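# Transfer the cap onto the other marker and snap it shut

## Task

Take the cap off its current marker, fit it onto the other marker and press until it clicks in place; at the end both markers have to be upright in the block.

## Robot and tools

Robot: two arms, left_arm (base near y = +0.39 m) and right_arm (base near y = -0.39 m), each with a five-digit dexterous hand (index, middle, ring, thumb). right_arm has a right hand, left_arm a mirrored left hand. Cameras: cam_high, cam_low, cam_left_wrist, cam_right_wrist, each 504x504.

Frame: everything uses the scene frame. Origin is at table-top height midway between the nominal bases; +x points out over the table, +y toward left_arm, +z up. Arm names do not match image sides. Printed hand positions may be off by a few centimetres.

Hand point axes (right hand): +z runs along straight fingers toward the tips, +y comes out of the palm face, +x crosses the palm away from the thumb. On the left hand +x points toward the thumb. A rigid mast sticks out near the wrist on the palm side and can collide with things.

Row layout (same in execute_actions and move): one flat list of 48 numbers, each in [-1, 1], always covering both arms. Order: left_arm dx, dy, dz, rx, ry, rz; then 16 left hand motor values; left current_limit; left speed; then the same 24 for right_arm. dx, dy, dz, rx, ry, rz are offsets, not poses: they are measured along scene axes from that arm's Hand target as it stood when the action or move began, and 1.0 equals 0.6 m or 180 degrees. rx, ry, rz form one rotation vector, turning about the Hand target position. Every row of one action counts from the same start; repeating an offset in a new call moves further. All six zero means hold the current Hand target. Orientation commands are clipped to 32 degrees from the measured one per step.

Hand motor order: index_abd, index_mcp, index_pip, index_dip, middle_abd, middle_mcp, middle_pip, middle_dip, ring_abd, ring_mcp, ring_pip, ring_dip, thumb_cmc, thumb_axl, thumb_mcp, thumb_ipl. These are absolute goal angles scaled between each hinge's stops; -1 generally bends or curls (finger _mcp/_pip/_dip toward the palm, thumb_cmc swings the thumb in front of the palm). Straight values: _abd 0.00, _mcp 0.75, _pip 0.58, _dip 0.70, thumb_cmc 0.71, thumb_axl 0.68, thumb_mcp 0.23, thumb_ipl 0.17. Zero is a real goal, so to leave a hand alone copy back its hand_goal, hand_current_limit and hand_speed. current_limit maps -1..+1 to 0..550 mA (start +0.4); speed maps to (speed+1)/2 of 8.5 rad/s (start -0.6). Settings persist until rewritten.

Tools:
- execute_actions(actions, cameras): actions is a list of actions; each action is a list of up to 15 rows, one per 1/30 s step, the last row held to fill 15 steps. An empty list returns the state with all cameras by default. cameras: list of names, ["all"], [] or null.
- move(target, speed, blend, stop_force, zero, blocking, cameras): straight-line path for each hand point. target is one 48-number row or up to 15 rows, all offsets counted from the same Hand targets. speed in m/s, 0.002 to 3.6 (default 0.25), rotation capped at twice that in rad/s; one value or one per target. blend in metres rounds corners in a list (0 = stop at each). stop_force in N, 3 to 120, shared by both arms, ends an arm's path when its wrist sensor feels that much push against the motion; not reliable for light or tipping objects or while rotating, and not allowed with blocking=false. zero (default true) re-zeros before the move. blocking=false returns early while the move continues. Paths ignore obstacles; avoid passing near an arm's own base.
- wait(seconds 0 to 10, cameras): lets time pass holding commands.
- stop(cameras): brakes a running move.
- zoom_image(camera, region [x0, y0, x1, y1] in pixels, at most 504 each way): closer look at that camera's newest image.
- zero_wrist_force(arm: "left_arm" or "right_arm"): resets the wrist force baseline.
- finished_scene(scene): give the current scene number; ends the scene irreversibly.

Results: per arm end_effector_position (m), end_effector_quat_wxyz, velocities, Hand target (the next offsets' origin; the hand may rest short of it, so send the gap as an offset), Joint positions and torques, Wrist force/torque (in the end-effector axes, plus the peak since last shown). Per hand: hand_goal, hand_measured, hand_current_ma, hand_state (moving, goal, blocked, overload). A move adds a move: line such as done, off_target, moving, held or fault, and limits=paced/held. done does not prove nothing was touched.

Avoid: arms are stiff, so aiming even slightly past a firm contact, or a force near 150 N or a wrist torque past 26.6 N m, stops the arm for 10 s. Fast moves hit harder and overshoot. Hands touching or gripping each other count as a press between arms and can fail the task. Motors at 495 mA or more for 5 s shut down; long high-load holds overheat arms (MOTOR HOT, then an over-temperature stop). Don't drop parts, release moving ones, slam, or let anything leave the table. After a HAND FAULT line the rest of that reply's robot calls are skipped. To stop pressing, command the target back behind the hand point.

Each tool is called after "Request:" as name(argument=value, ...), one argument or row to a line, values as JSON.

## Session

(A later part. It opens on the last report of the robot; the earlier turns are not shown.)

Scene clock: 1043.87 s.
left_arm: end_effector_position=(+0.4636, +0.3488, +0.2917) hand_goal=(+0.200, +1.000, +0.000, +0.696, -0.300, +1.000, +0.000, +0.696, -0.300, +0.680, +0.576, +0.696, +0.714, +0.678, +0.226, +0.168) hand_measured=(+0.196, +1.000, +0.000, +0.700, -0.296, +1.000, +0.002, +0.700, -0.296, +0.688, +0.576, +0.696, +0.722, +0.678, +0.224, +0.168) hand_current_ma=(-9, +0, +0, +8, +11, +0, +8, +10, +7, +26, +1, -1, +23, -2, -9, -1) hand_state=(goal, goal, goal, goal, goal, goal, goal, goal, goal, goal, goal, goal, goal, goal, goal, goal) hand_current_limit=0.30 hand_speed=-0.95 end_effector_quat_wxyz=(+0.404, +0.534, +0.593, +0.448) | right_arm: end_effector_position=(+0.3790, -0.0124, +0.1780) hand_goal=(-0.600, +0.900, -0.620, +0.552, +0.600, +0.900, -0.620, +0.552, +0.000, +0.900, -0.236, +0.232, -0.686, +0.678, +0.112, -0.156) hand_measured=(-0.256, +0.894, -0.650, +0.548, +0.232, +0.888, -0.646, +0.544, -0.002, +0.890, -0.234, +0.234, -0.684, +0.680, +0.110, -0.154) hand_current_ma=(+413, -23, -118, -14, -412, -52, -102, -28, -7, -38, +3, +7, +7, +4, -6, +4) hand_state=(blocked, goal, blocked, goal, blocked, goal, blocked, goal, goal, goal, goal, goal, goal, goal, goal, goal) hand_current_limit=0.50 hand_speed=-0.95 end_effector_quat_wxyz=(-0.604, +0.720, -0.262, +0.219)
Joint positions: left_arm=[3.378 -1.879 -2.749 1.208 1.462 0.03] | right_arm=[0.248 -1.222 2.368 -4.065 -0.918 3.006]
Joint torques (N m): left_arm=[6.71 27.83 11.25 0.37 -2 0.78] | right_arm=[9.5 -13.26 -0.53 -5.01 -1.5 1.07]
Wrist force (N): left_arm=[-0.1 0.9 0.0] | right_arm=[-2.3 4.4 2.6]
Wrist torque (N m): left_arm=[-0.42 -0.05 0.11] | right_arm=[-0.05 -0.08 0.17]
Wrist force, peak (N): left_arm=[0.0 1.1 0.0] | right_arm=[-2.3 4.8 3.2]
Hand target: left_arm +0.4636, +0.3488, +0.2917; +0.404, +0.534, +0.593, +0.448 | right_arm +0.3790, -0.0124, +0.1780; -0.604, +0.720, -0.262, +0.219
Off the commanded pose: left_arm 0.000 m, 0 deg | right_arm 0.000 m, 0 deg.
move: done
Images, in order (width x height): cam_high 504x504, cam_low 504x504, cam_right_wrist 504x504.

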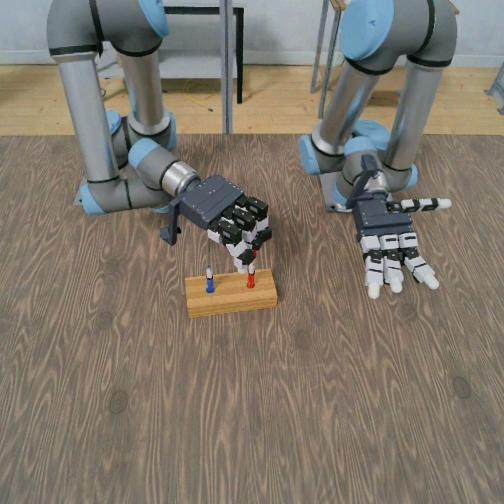

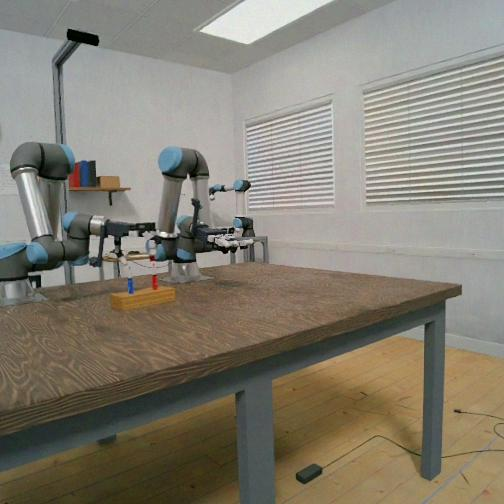

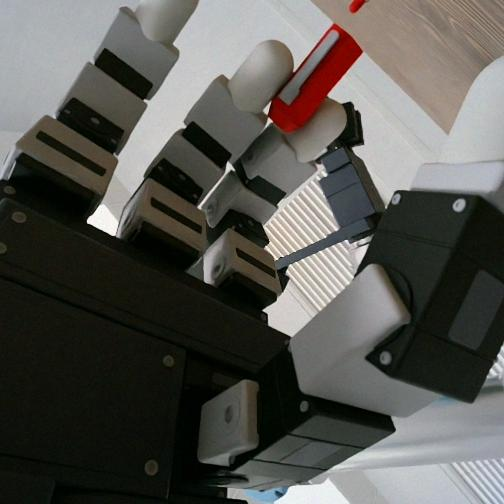

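Request:
move(
  target=[0,0,0,0,0,0,0.2,1.0,0.0,0.696,-0.3,1.0,0.0,0.696,-0.3,0.68,0.576,0.696,0.714,0.678,0.226,0.168,0.3,-0.95,0.0117,0.0025,0,0,0,0,-0.6,0.9,-0.62,0.551,0.6,0.9,-0.62,0.551,0,0.9,-0.236,0.232,-0.686,0.677,0.112,-0.157,0.5,-0.95],
  speed=0.03,
  cameras=["cam_high","cam_low","cam_right_wrist"],
)

Request:
zoom_image(
  camera="cam_low",
  region=[130, 235, 180, 285],
)

Request:
zoom_image(
  camera="cam_high",
  region=[220, 230, 280, 290],
)

Request:
zoom_image(
  camera="cam_right_wrist",
  region=[260, 0, 400, 140],
)

Scene clock: 1049.90 s.
left_arm: end_effector_position=(+0.4636, +0.3488, +0.2917) hand_goal=(+0.200, +1.000, +0.000, +0.696, -0.300, +1.000, +0.000, +0.696, -0.300, +0.680, +0.576, +0.696, +0.714, +0.678, +0.226, +0.168) hand_measured=(+0.196, +1.000, +0.000, +0.700, -0.296, +1.000, +0.002, +0.700, -0.296, +0.688, +0.576, +0.696, +0.722, +0.678, +0.224, +0.168) hand_current_ma=(-9, +0, +0, +8, +11, +0, +8, +10, +7, +26, +1, -1, +23, -2, -9, -1) hand_state=(goal, goal, goal, goal, goal, goal, goal, goal, goal, goal, goal, goal, goal, goal, goal, goal) hand_current_limit=0.30 hand_speed=-0.95 end_effector_quat_wxyz=(+0.404, +0.534, +0.593, +0.448) | right_arm: end_effector_position=(+0.3859, -0.0110, +0.1780) hand_goal=(-0.600, +0.900, -0.620, +0.552, +0.600, +0.900, -0.620, +0.552, +0.000, +0.900, -0.236, +0.232, -0.686, +0.678, +0.112, -0.156) hand_measured=(-0.256, +0.894, -0.650, +0.548, +0.232, +0.888, -0.646, +0.544, -0.002, +0.890, -0.234, +0.234, -0.684, +0.680, +0.110, -0.154) hand_current_ma=(+412, -23, -118, -14, -412, -52, -102, -28, -7, -38, +3, +7, +7, +4, -6, +4) hand_state=(blocked, goal, blocked, goal, blocked, goal, blocked, goal, goal, goal, goal, goal, goal, goal, goal, goal) hand_current_limit=0.50 hand_speed=-0.95 end_effector_quat_wxyz=(-0.604, +0.720, -0.262, +0.219)
Joint positions: left_arm=[3.378 -1.879 -2.749 1.208 1.462 0.03] | right_arm=[0.248 -1.213 2.35 -4.056 -0.918 3.006]
Joint torques (N m): left_arm=[6.99 26.96 9.09 0.39 -1.84 0.86] | right_arm=[-0.3 -14.34 -21.47 0.4 1.57 1.17]
Wrist force (N): left_arm=[0.0 0.9 -0.1] | right_arm=[-2.2 4.1 2.8]
Wrist torque (N m): left_arm=[-0.41 -0.06 0.12] | right_arm=[-0.13 -0.09 0.17]
Wrist force, peak (N): left_arm=[-0.1 1.2 0.0] | right_arm=[-2.6 4.5 2.9]
Hand target: left_arm +0.4636, +0.3488, +0.2917; +0.404, +0.534, +0.593, +0.448 | right_arm +0.3860, -0.0109, +0.1780; -0.604, +0.720, -0.262, +0.219
Off the commanded pose: left_arm 0.000 m, 0 deg | right_arm 0.000 m, 0 deg.
move: done
Images, in order (width x height): cam_high 504x504, cam_low 504x504, cam_right_wrist 504x504.

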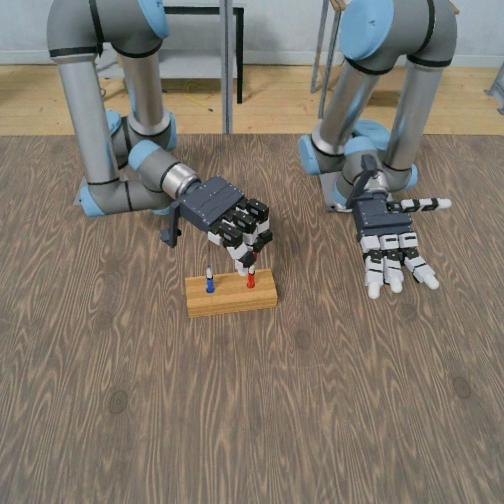

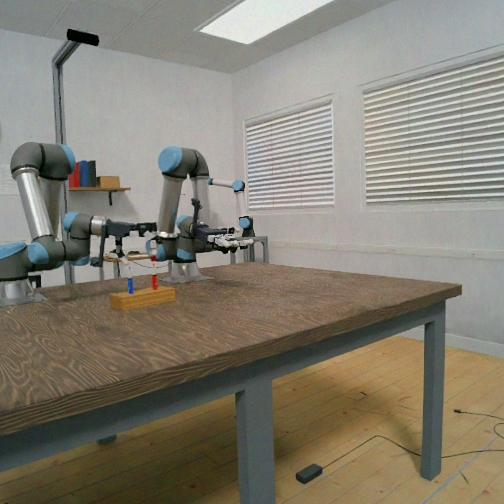

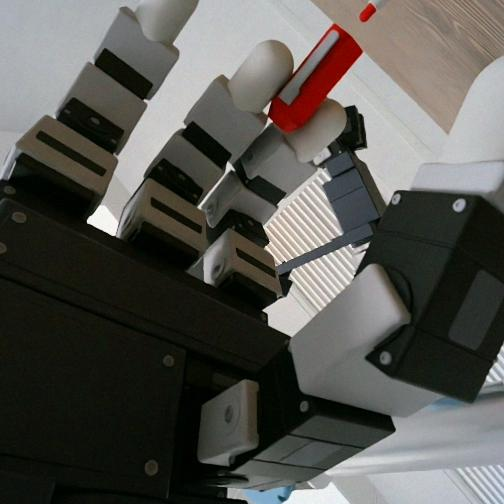

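Scaled by 10.080.

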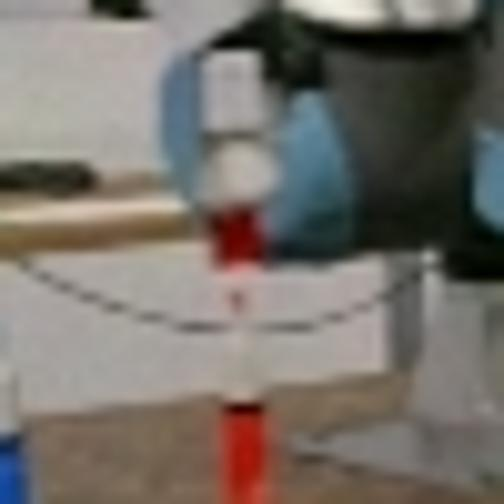

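Scaled by 8.400.

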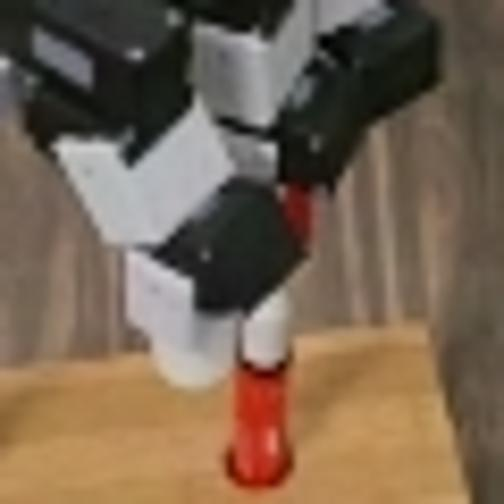

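Scaled by 3.600.

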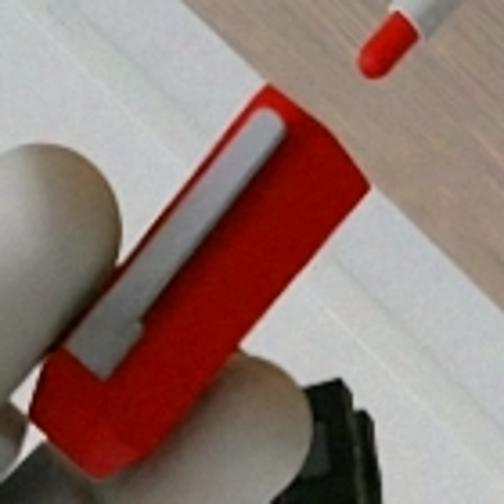

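Request:
move(
  target=[0,0,0,0,0,0,0.2,1.0,0.0,0.696,-0.3,1.0,0.0,0.696,-0.3,0.68,0.576,0.696,0.714,0.678,0.226,0.168,0.3,-0.95,-0.0005,-0.0028,-0.0067,0,0,0,-0.6,0.9,-0.62,0.551,0.6,0.9,-0.62,0.551,0,0.9,-0.236,0.232,-0.686,0.677,0.112,-0.157,0.5,-0.95],
  speed=0.02,
  stop_force=5,
  cameras=["cam_high","cam_low","cam_right_wrist"],
)

Request:
zoom_image(
  camera="cam_low",
  region=[130, 235, 180, 285],
)

Request:
zoom_image(
  camera="cam_high",
  region=[220, 230, 280, 290],
)

Request:
zoom_image(
  camera="cam_right_wrist",
  region=[260, 0, 400, 140],
)

Scene clock: 1053.50 s.
left_arm: end_effector_position=(+0.4636, +0.3488, +0.2917) hand_goal=(+0.200, +1.000, +0.000, +0.696, -0.300, +1.000, +0.000, +0.696, -0.300, +0.680, +0.576, +0.696, +0.714, +0.678, +0.226, +0.168) hand_measured=(+0.196, +1.000, +0.000, +0.700, -0.296, +1.000, +0.002, +0.700, -0.296, +0.688, +0.576, +0.696, +0.722, +0.678, +0.224, +0.168) hand_current_ma=(-9, +0, +0, +8, +11, +0, +8, +10, +7, +26, +1, -1, +23, -2, -9, -1) hand_state=(goal, goal, goal, goal, goal, goal, goal, goal, goal, goal, goal, goal, goal, goal, goal, goal) hand_current_limit=0.30 hand_speed=-0.95 end_effector_quat_wxyz=(+0.404, +0.534, +0.593, +0.448) | right_arm: end_effector_position=(+0.3857, -0.0126, +0.1740) hand_goal=(-0.600, +0.900, -0.620, +0.552, +0.600, +0.900, -0.620, +0.552, +0.000, +0.900, -0.236, +0.232, -0.686, +0.678, +0.112, -0.156) hand_measured=(-0.256, +0.894, -0.650, +0.548, +0.232, +0.888, -0.646, +0.544, -0.002, +0.890, -0.234, +0.234, -0.684, +0.680, +0.110, -0.154) hand_current_ma=(+413, -23, -118, -14, -412, -52, -102, -28, -7, -38, +3, +7, +7, +4, -6, +4) hand_state=(blocked, goal, blocked, goal, blocked, goal, blocked, goal, goal, goal, goal, goal, goal, goal, goal, goal) hand_current_limit=0.50 hand_speed=-0.95 end_effector_quat_wxyz=(-0.604, +0.720, -0.262, +0.219)
Joint positions: left_arm=[3.378 -1.879 -2.749 1.208 1.462 0.03] | right_arm=[0.243 -1.202 2.354 -4.07 -0.914 3.005]
Joint torques (N m): left_arm=[6.39 27.54 6.69 0.21 -1.93 0.8] | right_arm=[-10.29 -14.58 0.76 -5.02 2.83 -1.39]
Wrist force (N): left_arm=[0.0 0.9 -0.1] | right_arm=[-2.3 4.1 2.8]
Wrist torque (N m): left_arm=[-0.40 -0.08 0.12] | right_arm=[-0.13 -0.07 0.25]
Wrist force, peak (N): left_arm=[0.0 1.2 0.1] | right_arm=[-2.5 4.6 2.8]
Hand target: left_arm +0.4636, +0.3488, +0.2917; +0.404, +0.534, +0.593, +0.448 | right_arm +0.3857, -0.0126, +0.1740; -0.604, +0.720, -0.262, +0.219
Off the commanded pose: left_arm 0.000 m, 0 deg | right_arm 0.000 m, 0 deg.
move: done
Images, in order (width x height): cam_high 504x504, cam_low 504x504, cam_right_wrist 504x504.

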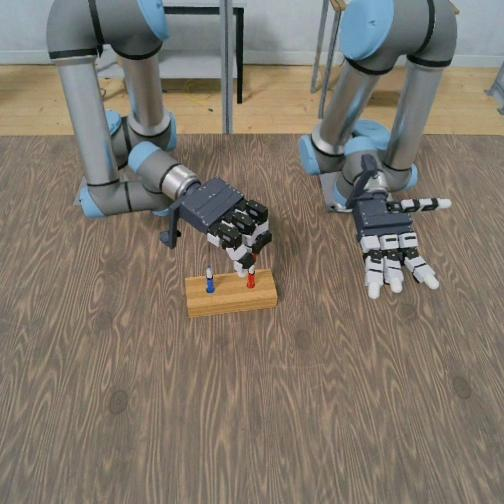

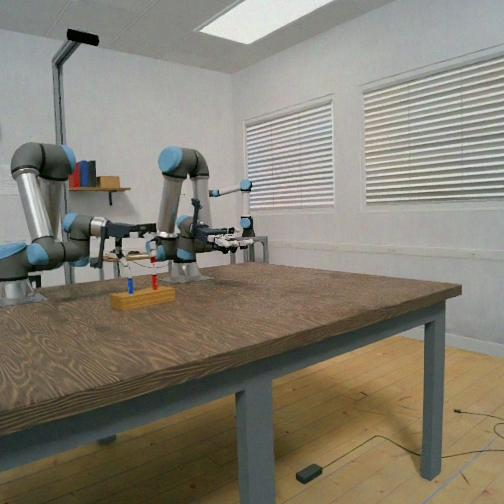

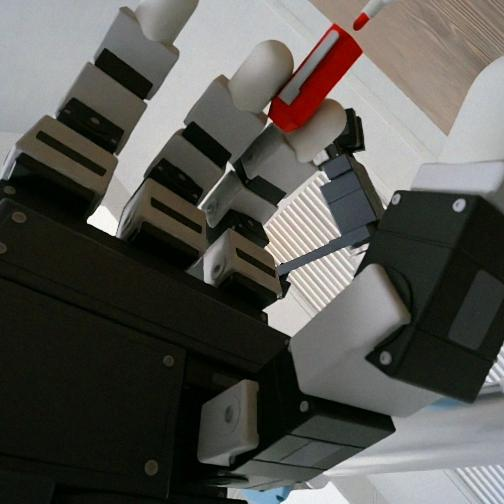

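Scaled by 10.080.

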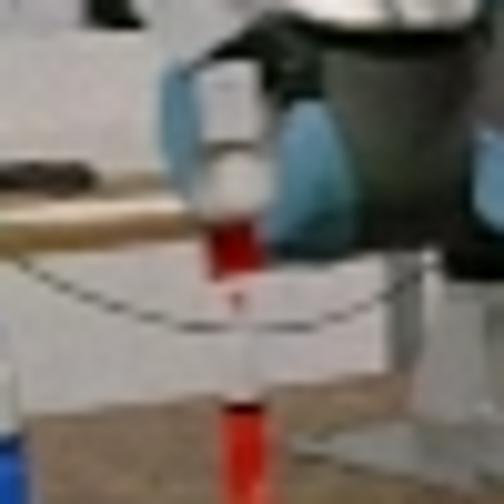

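Scaled by 8.400.

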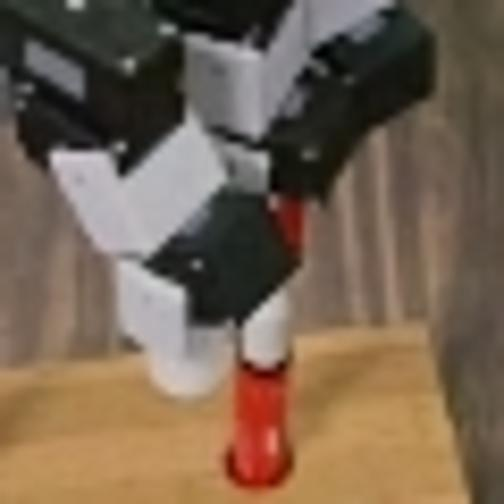

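Scaled by 3.600.

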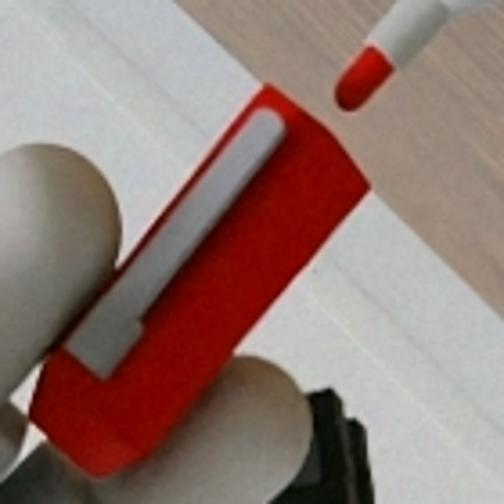

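Request:
move(
  target=[0,0,0,0,0,0,0.2,1.0,0.0,0.696,-0.3,1.0,0.0,0.696,-0.3,0.68,0.576,0.696,0.714,0.678,0.226,0.168,0.3,-0.95,0.0,-0.0,-0.0233,0,0,0,-0.6,0.9,-0.62,0.551,0.6,0.9,-0.62,0.551,0,0.9,-0.236,0.232,-0.686,0.677,0.112,-0.157,0.5,-0.95],
  speed=0.012,
  stop_force=4,
  cameras=["cam_high","cam_low","cam_right_wrist"],
)

Request:
zoom_image(
  camera="cam_low",
  region=[130, 235, 180, 285],
)

Request:
zoom_image(
  camera="cam_right_wrist",
  region=[260, 0, 400, 140],
)

Scene clock: 1056.80 s.
left_arm: end_effector_position=(+0.4636, +0.3488, +0.2917) hand_goal=(+0.200, +1.000, +0.000, +0.696, -0.300, +1.000, +0.000, +0.696, -0.300, +0.680, +0.576, +0.696, +0.714, +0.678, +0.226, +0.168) hand_measured=(+0.196, +1.000, +0.000, +0.700, -0.296, +1.000, +0.002, +0.700, -0.296, +0.688, +0.576, +0.696, +0.722, +0.678, +0.224, +0.168) hand_current_ma=(-9, +0, +0, +8, +11, +0, +8, +10, +7, +26, +1, -1, +23, -2, -9, -1) hand_state=(goal, goal, goal, goal, goal, goal, goal, goal, goal, goal, goal, goal, goal, goal, goal, goal) hand_current_limit=0.30 hand_speed=-0.95 end_effector_quat_wxyz=(+0.404, +0.534, +0.593, +0.448) | right_arm: end_effector_position=(+0.3857, -0.0126, +0.1600) hand_goal=(-0.600, +0.900, -0.620, +0.552, +0.600, +0.900, -0.620, +0.552, +0.000, +0.900, -0.236, +0.232, -0.686, +0.678, +0.112, -0.156) hand_measured=(-0.256, +0.894, -0.650, +0.548, +0.232, +0.888, -0.646, +0.544, -0.002, +0.890, -0.234, +0.234, -0.684, +0.680, +0.110, -0.154) hand_current_ma=(+413, -23, -118, -14, -412, -52, -102, -28, -7, -38, +3, +7, +7, +4, -6, +4) hand_state=(blocked, goal, blocked, goal, blocked, goal, blocked, goal, goal, goal, goal, goal, goal, goal, goal, goal) hand_current_limit=0.50 hand_speed=-0.95 end_effector_quat_wxyz=(-0.604, +0.720, -0.262, +0.219)
Joint positions: left_arm=[3.378 -1.879 -2.749 1.208 1.462 0.03] | right_arm=[0.243 -1.159 2.358 -4.117 -0.914 3.005]
Joint torques (N m): left_arm=[6.45 28.16 5.48 0.28 -1.81 0.9] | right_arm=[-8.03 -14.72 1.46 -4.88 2.07 0.67]
Wrist force (N): left_arm=[-0.1 1.0 0.2] | right_arm=[-2.4 4.2 2.6]
Wrist torque (N m): left_arm=[-0.42 -0.05 0.11] | right_arm=[-0.12 -0.04 0.24]
Wrist force, peak (N): left_arm=[-0.3 1.1 0.0] | right_arm=[-2.5 4.5 2.7]
Hand target: left_arm +0.4636, +0.3488, +0.2917; +0.404, +0.534, +0.593, +0.448 | right_arm +0.3857, -0.0126, +0.1600; -0.604, +0.720, -0.262, +0.219
Off the commanded pose: left_arm 0.000 m, 0 deg | right_arm 0.000 m, 0 deg.
move: done
Images, in order (width x height): cam_high 504x504, cam_low 504x504, cam_right_wrist 504x504.

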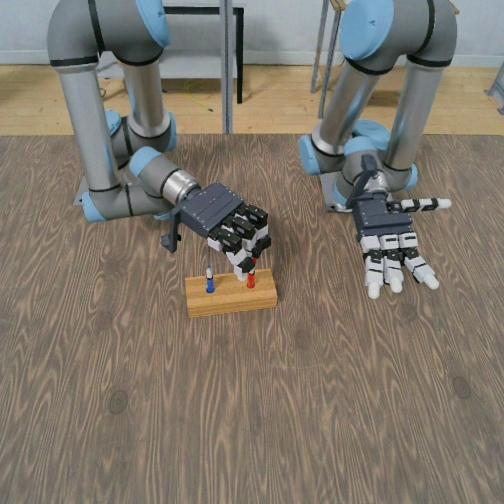

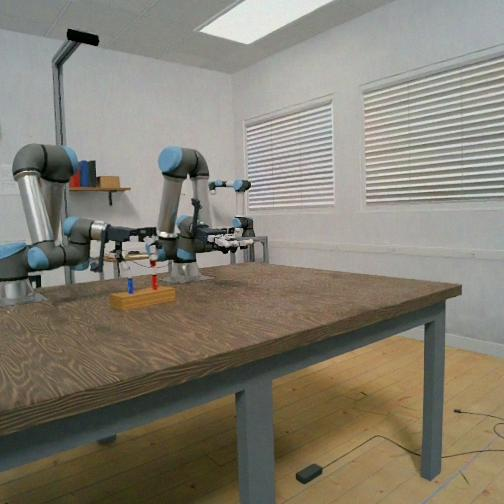

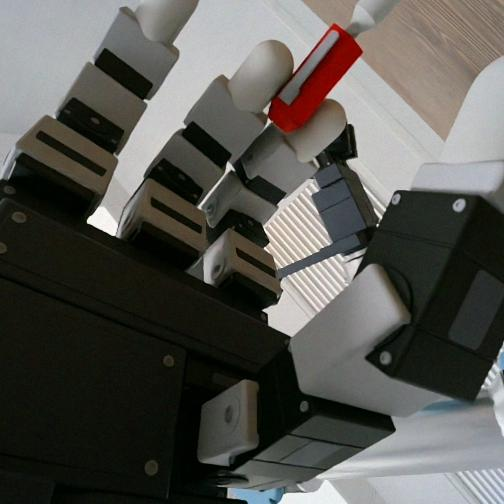

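Scaled by 10.080.

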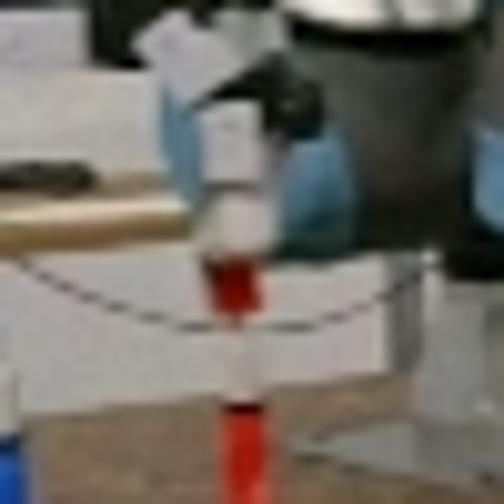

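Scaled by 3.600.

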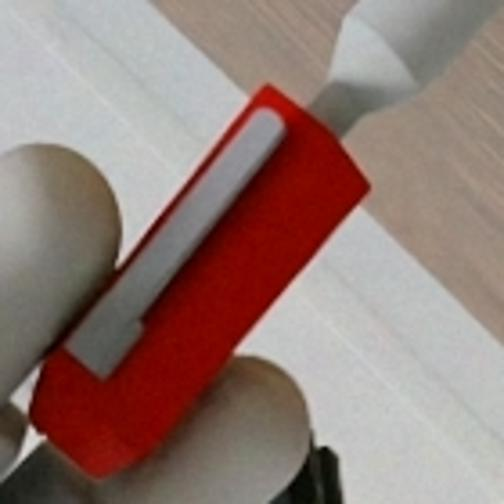

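Request:
move(
  target=[0,0,0,0,0,0,0.2,1.0,0.0,0.696,-0.3,1.0,0.0,0.696,-0.3,0.68,0.576,0.696,0.714,0.678,0.226,0.168,0.3,-0.95,0.0,-0.0,-0.0167,0,0,0,-0.6,0.9,-0.62,0.551,0.6,0.9,-0.62,0.551,0,0.9,-0.236,0.232,-0.686,0.677,0.112,-0.157,0.5,-0.95],
  speed=0.01,
  stop_force=4,
  cameras=["cam_low","cam_right_wrist"],
)

Request:
zoom_image(
  camera="cam_low",
  region=[130, 235, 180, 285],
)

Request:
zoom_image(
  camera="cam_right_wrist",
  region=[260, 0, 400, 140],
)

Scene clock: 1059.73 s.
left_arm: end_effector_position=(+0.4636, +0.3488, +0.2917) hand_goal=(+0.200, +1.000, +0.000, +0.696, -0.300, +1.000, +0.000, +0.696, -0.300, +0.680, +0.576, +0.696, +0.714, +0.678, +0.226, +0.168) hand_measured=(+0.196, +1.000, +0.000, +0.700, -0.296, +1.000, +0.002, +0.700, -0.296, +0.688, +0.576, +0.696, +0.722, +0.678, +0.224, +0.168) hand_current_ma=(-9, +0, +0, +8, +11, +0, +8, +10, +7, +26, +1, -1, +23, -2, -9, -1) hand_state=(goal, goal, goal, goal, goal, goal, goal, goal, goal, goal, goal, goal, goal, goal, goal, goal) hand_current_limit=0.30 hand_speed=-0.95 end_effector_quat_wxyz=(+0.404, +0.534, +0.593, +0.448) | right_arm: end_effector_position=(+0.3857, -0.0126, +0.1500) hand_goal=(-0.600, +0.900, -0.620, +0.552, +0.600, +0.900, -0.620, +0.552, +0.000, +0.900, -0.236, +0.232, -0.686, +0.678, +0.112, -0.156) hand_measured=(-0.256, +0.894, -0.650, +0.548, +0.232, +0.888, -0.646, +0.544, -0.002, +0.890, -0.234, +0.234, -0.684, +0.680, +0.110, -0.154) hand_current_ma=(+412, -23, -118, -14, -412, -52, -102, -28, -7, -38, +3, +7, +7, +4, -6, +4) hand_state=(blocked, goal, blocked, goal, blocked, goal, blocked, goal, goal, goal, goal, goal, goal, goal, goal, goal) hand_current_limit=0.50 hand_speed=-0.95 end_effector_quat_wxyz=(-0.604, +0.720, -0.262, +0.219)
Joint positions: left_arm=[3.378 -1.879 -2.749 1.208 1.462 0.03] | right_arm=[0.243 -1.128 2.36 -4.15 -0.914 3.005]
Joint torques (N m): left_arm=[5.13 27.3 4.24 0.28 -1.62 0.93] | right_arm=[-7.41 -15.8 2.14 -4.94 1.62 0.66]
Wrist force (N): left_arm=[0.0 0.7 -0.1] | right_arm=[-2.2 4.4 2.4]
Wrist torque (N m): left_arm=[-0.43 -0.07 0.13] | right_arm=[-0.08 -0.04 0.26]
Wrist force, peak (N): left_arm=[-0.1 1.1 0.0] | right_arm=[-2.3 4.5 2.9]
Hand target: left_arm +0.4636, +0.3488, +0.2917; +0.404, +0.534, +0.593, +0.448 | right_arm +0.3857, -0.0126, +0.1500; -0.604, +0.720, -0.262, +0.219
Off the commanded pose: left_arm 0.000 m, 0 deg | right_arm 0.000 m, 0 deg.
move: done
Images, in order (width x height): cam_low 504x504, cam_right_wrist 504x504.

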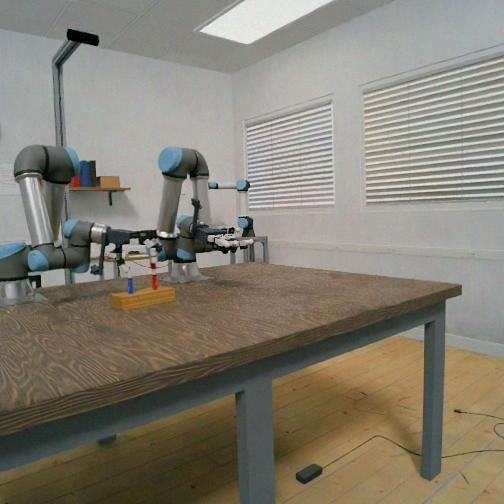

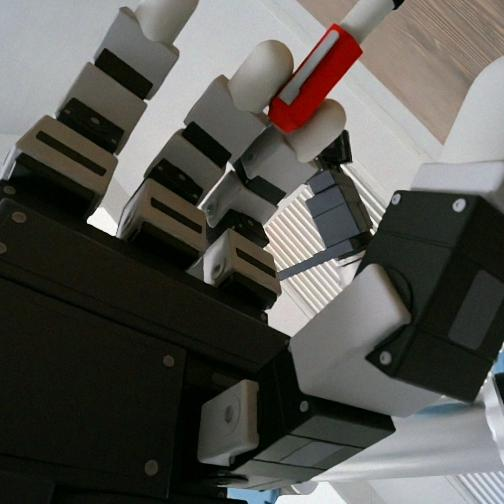

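Scaled by 10.080.

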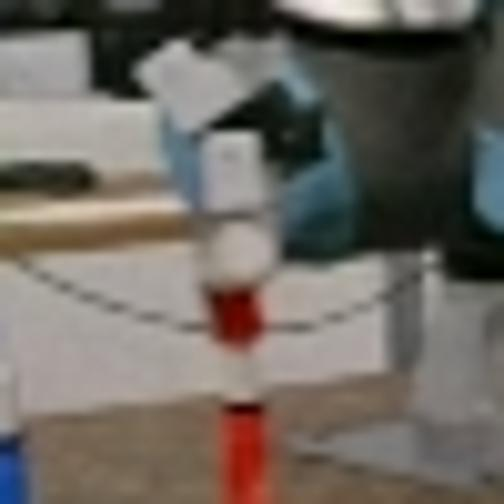

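Scaled by 3.600.

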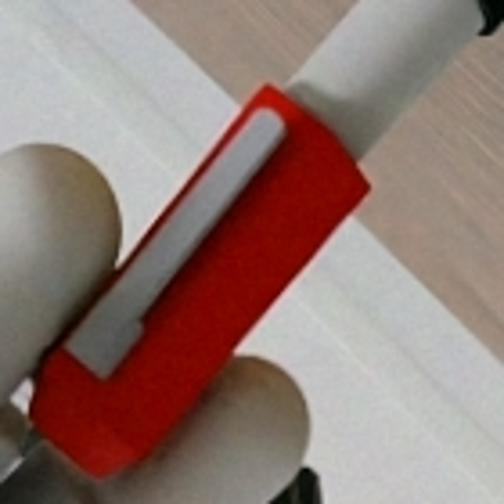

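Request:
move(
  target=[0,0,0,0,0,0,0.2,1.0,0.0,0.696,-0.3,1.0,0.0,0.696,-0.3,0.68,0.576,0.696,0.714,0.678,0.226,0.168,0.3,-0.95,0.0,-0.0,-0.0333,0,0,0,-0.6,0.9,-0.62,0.551,0.6,0.9,-0.62,0.551,0,0.9,-0.236,0.232,-0.686,0.677,0.112,-0.157,0.5,-0.95],
  speed=0.01,
  stop_force=5,
  cameras=["cam_low","cam_right_wrist"],
)

Request:
zoom_image(
  camera="cam_low",
  region=[130, 235, 180, 285],
)

Request:
zoom_image(
  camera="cam_right_wrist",
  region=[260, 0, 400, 140],
)

Scene clock: 1063.47 s.
left_arm: end_effector_position=(+0.4636, +0.3488, +0.2917) hand_goal=(+0.200, +1.000, +0.000, +0.696, -0.300, +1.000, +0.000, +0.696, -0.300, +0.680, +0.576, +0.696, +0.714, +0.678, +0.226, +0.168) hand_measured=(+0.196, +1.000, +0.000, +0.700, -0.296, +1.000, +0.002, +0.700, -0.296, +0.688, +0.576, +0.696, +0.722, +0.678, +0.224, +0.168) hand_current_ma=(-9, +0, +0, +8, +11, +0, +8, +10, +7, +26, +1, -1, +23, -2, -9, -1) hand_state=(goal, goal, goal, goal, goal, goal, goal, goal, goal, goal, goal, goal, goal, goal, goal, goal) hand_current_limit=0.30 hand_speed=-0.95 end_effector_quat_wxyz=(+0.404, +0.534, +0.593, +0.448) | right_arm: end_effector_position=(+0.3857, -0.0126, +0.1300) hand_goal=(-0.600, +0.900, -0.620, +0.552, +0.600, +0.900, -0.620, +0.552, +0.000, +0.900, -0.236, +0.232, -0.686, +0.678, +0.112, -0.156) hand_measured=(-0.256, +0.908, -0.650, +0.546, +0.232, +0.902, -0.646, +0.542, -0.002, +0.890, -0.234, +0.234, -0.684, +0.680, +0.110, -0.154) hand_current_ma=(+412, +29, -119, -19, -412, +5, -107, -34, -7, -38, +3, +7, +7, +4, -6, +4) hand_state=(blocked, goal, blocked, goal, blocked, goal, blocked, goal, goal, goal, goal, goal, goal, goal, goal, goal) hand_current_limit=0.50 hand_speed=-0.95 end_effector_quat_wxyz=(-0.604, +0.720, -0.262, +0.219)
Joint positions: left_arm=[3.378 -1.879 -2.749 1.208 1.462 0.03] | right_arm=[0.243 -1.064 2.36 -4.214 -0.914 3.005]
Joint torques (N m): left_arm=[6.2 27.24 3.45 0.31 -1.82 0.71] | right_arm=[-5.66 -15.67 -17.8 -4.51 0.83 0.63]
Wrist force (N): left_arm=[-0.2 0.8 -0.1] | right_arm=[-2.3 1.2 2.3]
Wrist torque (N m): left_arm=[-0.42 -0.04 0.11] | right_arm=[-0.07 -0.02 0.27]
Wrist force, peak (N): left_arm=[-0.1 1.1 -0.2] | right_arm=[-2.7 4.5 2.7]
Hand target: left_arm +0.4636, +0.3488, +0.2917; +0.404, +0.534, +0.593, +0.448 | right_arm +0.3857, -0.0126, +0.1300; -0.604, +0.720, -0.262, +0.219
Off the commanded pose: left_arm 0.000 m, 0 deg | right_arm 0.000 m, 0 deg.
move: done
Images, in order (width x height): cam_low 504x504, cam_right_wrist 504x504.

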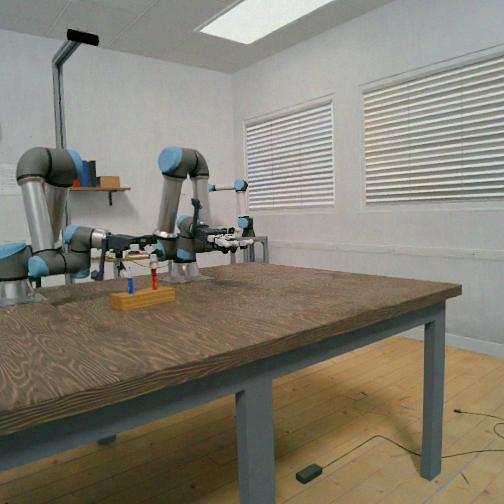

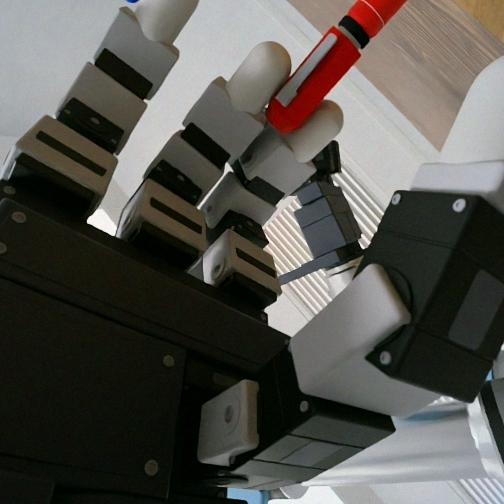

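Scaled by 10.080.

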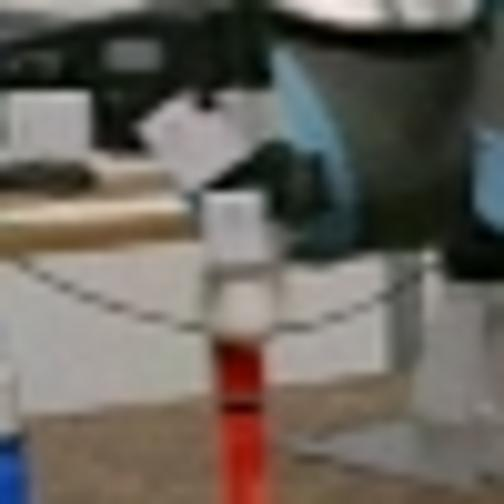

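Scaled by 3.600.

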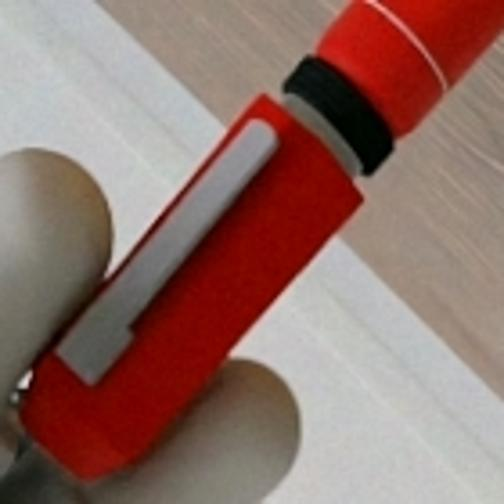

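Request:
move(
  target=[0,0,0,0,0,0,0.2,1.0,0.0,0.696,-0.3,1.0,0.0,0.696,-0.3,0.68,0.576,0.696,0.714,0.678,0.226,0.168,0.3,-0.95,0.0,-0.0,-0.015,0,0,0,-0.6,0.9,-0.62,0.551,0.6,0.9,-0.62,0.551,0,0.9,-0.236,0.232,-0.686,0.677,0.112,-0.157,0.5,-0.95],
  speed=0.006,
  stop_force=15,
  cameras=["cam_low","cam_right_wrist"],
)

Request:
zoom_image(
  camera="cam_low",
  region=[130, 235, 180, 285],
)

Request:
zoom_image(
  camera="cam_right_wrist",
  region=[260, 0, 400, 140],
)

Scene clock: 1066.47 s.
left_arm: end_effector_position=(+0.4636, +0.3488, +0.2917) hand_goal=(+0.200, +1.000, +0.000, +0.696, -0.300, +1.000, +0.000, +0.696, -0.300, +0.680, +0.576, +0.696, +0.714, +0.678, +0.226, +0.168) hand_measured=(+0.196, +1.000, +0.000, +0.700, -0.296, +1.000, +0.002, +0.700, -0.296, +0.688, +0.576, +0.696, +0.722, +0.678, +0.224, +0.168) hand_current_ma=(-9, +0, +0, +8, +11, +0, +8, +10, +7, +26, +1, -1, +23, -2, -9, -1) hand_state=(goal, goal, goal, goal, goal, goal, goal, goal, goal, goal, goal, goal, goal, goal, goal, goal) hand_current_limit=0.30 hand_speed=-0.95 end_effector_quat_wxyz=(+0.404, +0.534, +0.593, +0.448) | right_arm: end_effector_position=(+0.3857, -0.0126, +0.1210) hand_goal=(-0.600, +0.900, -0.620, +0.552, +0.600, +0.900, -0.620, +0.552, +0.000, +0.900, -0.236, +0.232, -0.686, +0.678, +0.112, -0.156) hand_measured=(-0.256, +0.954, -0.646, +0.548, +0.232, +0.954, -0.648, +0.544, -0.002, +0.890, -0.234, +0.234, -0.684, +0.680, +0.110, -0.154) hand_current_ma=(+413, +247, -103, -14, -412, +244, -108, -28, -7, -38, +3, +7, +7, +4, -6, +4) hand_state=(blocked, blocked, blocked, goal, blocked, blocked, blocked, goal, goal, goal, goal, goal, goal, goal, goal, goal) hand_current_limit=0.50 hand_speed=-0.95 end_effector_quat_wxyz=(-0.604, +0.720, -0.262, +0.219)
Joint positions: left_arm=[3.378 -1.879 -2.749 1.208 1.462 0.03] | right_arm=[0.243 -1.035 2.36 -4.243 -0.914 3.005]
Joint torques (N m): left_arm=[4.77 27.36 4.61 0.47 -1.79 0.99] | right_arm=[-3.25 -11.27 -14.14 -1.86 0.27 -0.45]
Wrist force (N): left_arm=[-0.3 0.9 0.0] | right_arm=[-1.9 -9.9 0.4]
Wrist torque (N m): left_arm=[-0.42 -0.02 0.09] | right_arm=[0.44 -0.03 0.25]
Wrist force, peak (N): left_arm=[0.0 1.1 -0.1] | right_arm=[-1.5 -10.4 0.5]
Hand target: left_arm +0.4636, +0.3488, +0.2917; +0.404, +0.534, +0.593, +0.448 | right_arm +0.3857, -0.0126, +0.1210; -0.604, +0.720, -0.262, +0.219
Off the commanded pose: left_arm 0.000 m, 0 deg | right_arm 0.000 m, 0 deg.
move: done
Images, in order (width x height): cam_low 504x504, cam_right_wrist 504x504.

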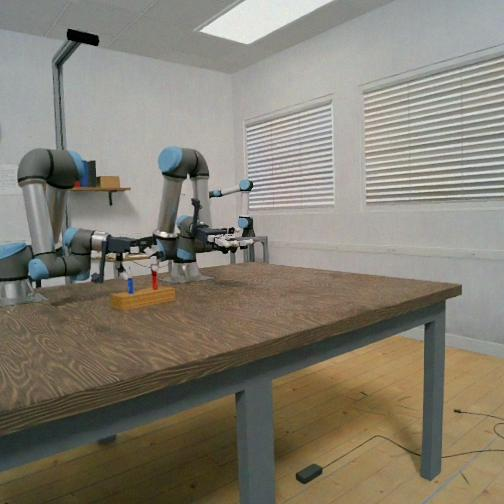

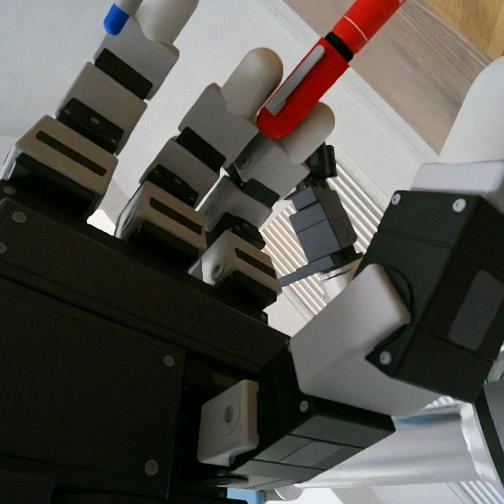

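Scaled by 10.080.

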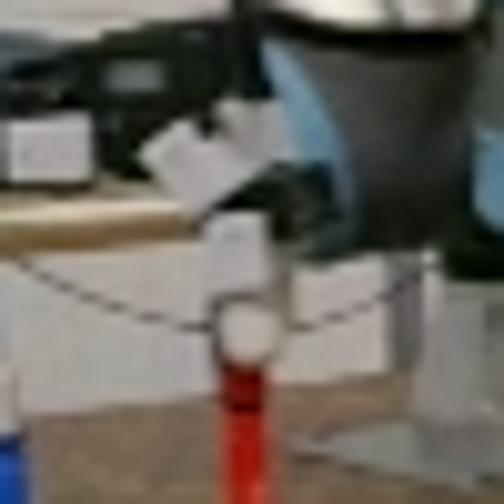

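Scaled by 3.600.

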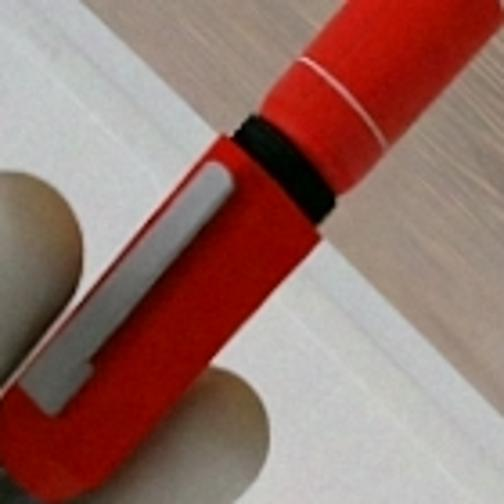

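Request:
move(
  target=[0,0,0,0,0,0,0.2,1.0,0.0,0.696,-0.3,1.0,0.0,0.696,-0.3,0.68,0.576,0.696,0.714,0.678,0.226,0.168,0.3,-0.95,0.0,-0.0,-0.015,0,0,0,-0.6,0.9,-0.62,0.551,0.6,0.9,-0.62,0.551,0,0.9,-0.236,0.232,-0.686,0.677,0.112,-0.157,0.7,-0.95],
  speed=0.006,
  stop_force=15,
  cameras=["cam_low","cam_right_wrist"],
)

Request:
zoom_image(
  camera="cam_low",
  region=[130, 235, 180, 285],
)

Request:
zoom_image(
  camera="cam_right_wrist",
  region=[260, 0, 400, 140],
)

Scene clock: 1081.17 s.
left_arm: end_effector_position=(+0.4636, +0.3488, +0.2917) hand_goal=(+0.200, +1.000, +0.000, +0.696, -0.300, +1.000, +0.000, +0.696, -0.300, +0.680, +0.576, +0.696, +0.714, +0.678, +0.226, +0.168) hand_measured=(+0.196, +1.000, +0.000, +0.700, -0.296, +1.000, +0.002, +0.700, -0.296, +0.688, +0.576, +0.696, +0.722, +0.678, +0.224, +0.168) hand_current_ma=(-9, +0, +0, +8, +11, +0, +8, +10, +7, +26, +1, -1, +23, -2, -9, -1) hand_state=(goal, goal, goal, goal, goal, goal, goal, goal, goal, goal, goal, goal, goal, goal, goal, goal) hand_current_limit=0.30 hand_speed=-0.95 end_effector_quat_wxyz=(+0.404, +0.534, +0.593, +0.448) | right_arm: end_effector_position=(+0.3858, -0.0126, +0.1173) hand_goal=(-0.600, +0.900, -0.620, +0.552, +0.600, +0.900, -0.620, +0.552, +0.000, +0.900, -0.236, +0.232, -0.686, +0.678, +0.112, -0.156) hand_measured=(-0.256, +0.994, -0.644, +0.546, +0.232, +0.994, -0.646, +0.540, -0.002, +0.890, -0.234, +0.234, -0.684, +0.680, +0.110, -0.154) hand_current_ma=(+467, +447, -93, -20, -467, +447, -102, -45, -7, -38, +3, +7, +7, +4, -6, +4) hand_state=(blocked, blocked, blocked, goal, blocked, blocked, blocked, goal, goal, goal, goal, goal, goal, goal, goal, goal) hand_current_limit=0.70 hand_speed=-0.95 end_effector_quat_wxyz=(-0.604, +0.720, -0.262, +0.219)
Joint positions: left_arm=[3.378 -1.879 -2.749 1.208 1.462 0.03] | right_arm=[0.243 -1.023 2.359 -4.254 -0.914 3.005]
Joint torques (N m): left_arm=[4.91 26.77 3.89 0.64 -1.92 0.71] | right_arm=[-2.48 -23.42 4.97 6.23 0.34 -0.33]
Wrist force (N): left_arm=[-0.1 0.9 -0.1] | right_arm=[-1.6 -23.0 -2.6]
Wrist torque (N m): left_arm=[-0.41 -0.06 0.11] | right_arm=[0.98 -0.07 0.24]
Wrist force, peak (N): left_arm=[-0.2 1.1 0.2] | right_arm=[-1.8 -27.2 -3.8]
Hand target: left_arm +0.4636, +0.3488, +0.2917; +0.404, +0.534, +0.593, +0.448 | right_arm +0.3857, -0.0126, +0.1173; -0.604, +0.720, -0.262, +0.219 (not the last commanded pose)
Off the commanded pose: left_arm 0.000 m, 0 deg | right_arm 0.005 m, 0 deg.
move: contact (right_arm)
Images, in order (width x height): cam_low 504x504, cam_right_wrist 504x504.

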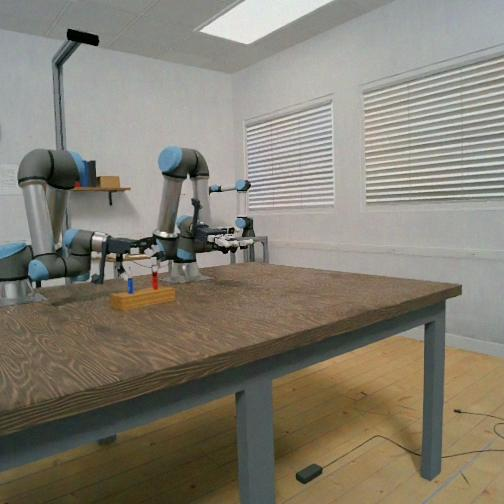

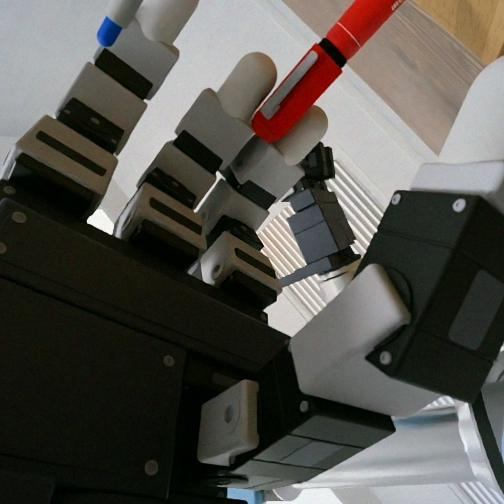

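Scaled by 10.080.

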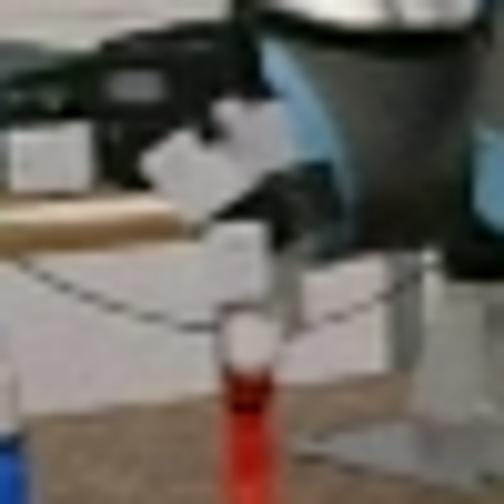

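Scaled by 3.600.

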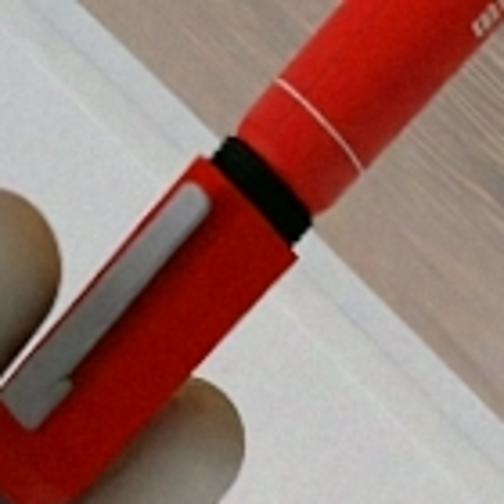

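Request:
move(
  target=[0,0,0,0,0,0,0.2,1.0,0.0,0.696,-0.3,1.0,0.0,0.696,-0.3,0.68,0.576,0.696,0.714,0.678,0.226,0.168,0.3,-0.95,0.0,-0.0,0.0158,0,0,0,-0.6,0.9,-0.62,0.551,0.6,0.9,-0.62,0.551,0,0.9,-0.236,0.232,-0.686,0.677,0.112,-0.157,0.5,-0.95],
  speed=0.01,
)

Scene clock: 1083.13 s.
left_arm: end_effector_position=(+0.4636, +0.3488, +0.2917) hand_goal=(+0.200, +1.000, +0.000, +0.696, -0.300, +1.000, +0.000, +0.696, -0.300, +0.680, +0.576, +0.696, +0.714, +0.678, +0.226, +0.168) hand_measured=(+0.196, +1.000, +0.000, +0.700, -0.296, +1.000, +0.002, +0.700, -0.296, +0.688, +0.576, +0.696, +0.722, +0.678, +0.224, +0.168) hand_current_ma=(-9, +0, +0, +8, +11, +0, +8, +10, +7, +26, +1, -1, +23, -2, -9, -1) hand_state=(goal, goal, goal, goal, goal, goal, goal, goal, goal, goal, goal, goal, goal, goal, goal, goal) hand_current_limit=0.30 hand_speed=-0.95 end_effector_quat_wxyz=(+0.404, +0.534, +0.593, +0.448) | right_arm: end_effector_position=(+0.3857, -0.0126, +0.1267) hand_goal=(-0.600, +0.900, -0.620, +0.552, +0.600, +0.900, -0.620, +0.552, +0.000, +0.900, -0.236, +0.232, -0.686, +0.678, +0.112, -0.156) hand_measured=(-0.256, +0.894, -0.644, +0.550, +0.232, +0.894, -0.646, +0.550, -0.002, +0.890, -0.234, +0.234, -0.684, +0.680, +0.110, -0.154) hand_current_ma=(+412, -21, -93, -4, -412, -24, -102, -8, -7, -38, +3, +7, +7, +4, -6, +4) hand_state=(blocked, goal, blocked, goal, blocked, goal, blocked, goal, goal, goal, goal, goal, goal, goal, goal, goal) hand_current_limit=0.50 hand_speed=-0.95 end_effector_quat_wxyz=(-0.604, +0.720, -0.262, +0.219)
Joint positions: left_arm=[3.378 -1.879 -2.749 1.208 1.462 0.03] | right_arm=[0.243 -1.054 2.36 -4.225 -0.914 3.005]
Joint torques (N m): left_arm=[5.63 27.21 3.27 0.47 -1.81 0.74] | right_arm=[-4.48 -36.6 4.27 0.54 0.5 0.16]
Wrist force (N): left_arm=[0.0 0.8 0.0] | right_arm=[-2.9 6.0 2.9]
Wrist torque (N m): left_arm=[-0.44 -0.06 0.13] | right_arm=[0.08 0.04 0.27]
Wrist force, peak (N): left_arm=[-0.2 1.1 0.1] | right_arm=[-1.9 -23.1 -2.9]
Hand target: left_arm +0.4636, +0.3488, +0.2917; +0.404, +0.534, +0.593, +0.448 | right_arm +0.3857, -0.0126, +0.1268; -0.604, +0.720, -0.262, +0.219
Off the commanded pose: left_arm 0.000 m, 0 deg | right_arm 0.000 m, 0 deg.
move: done


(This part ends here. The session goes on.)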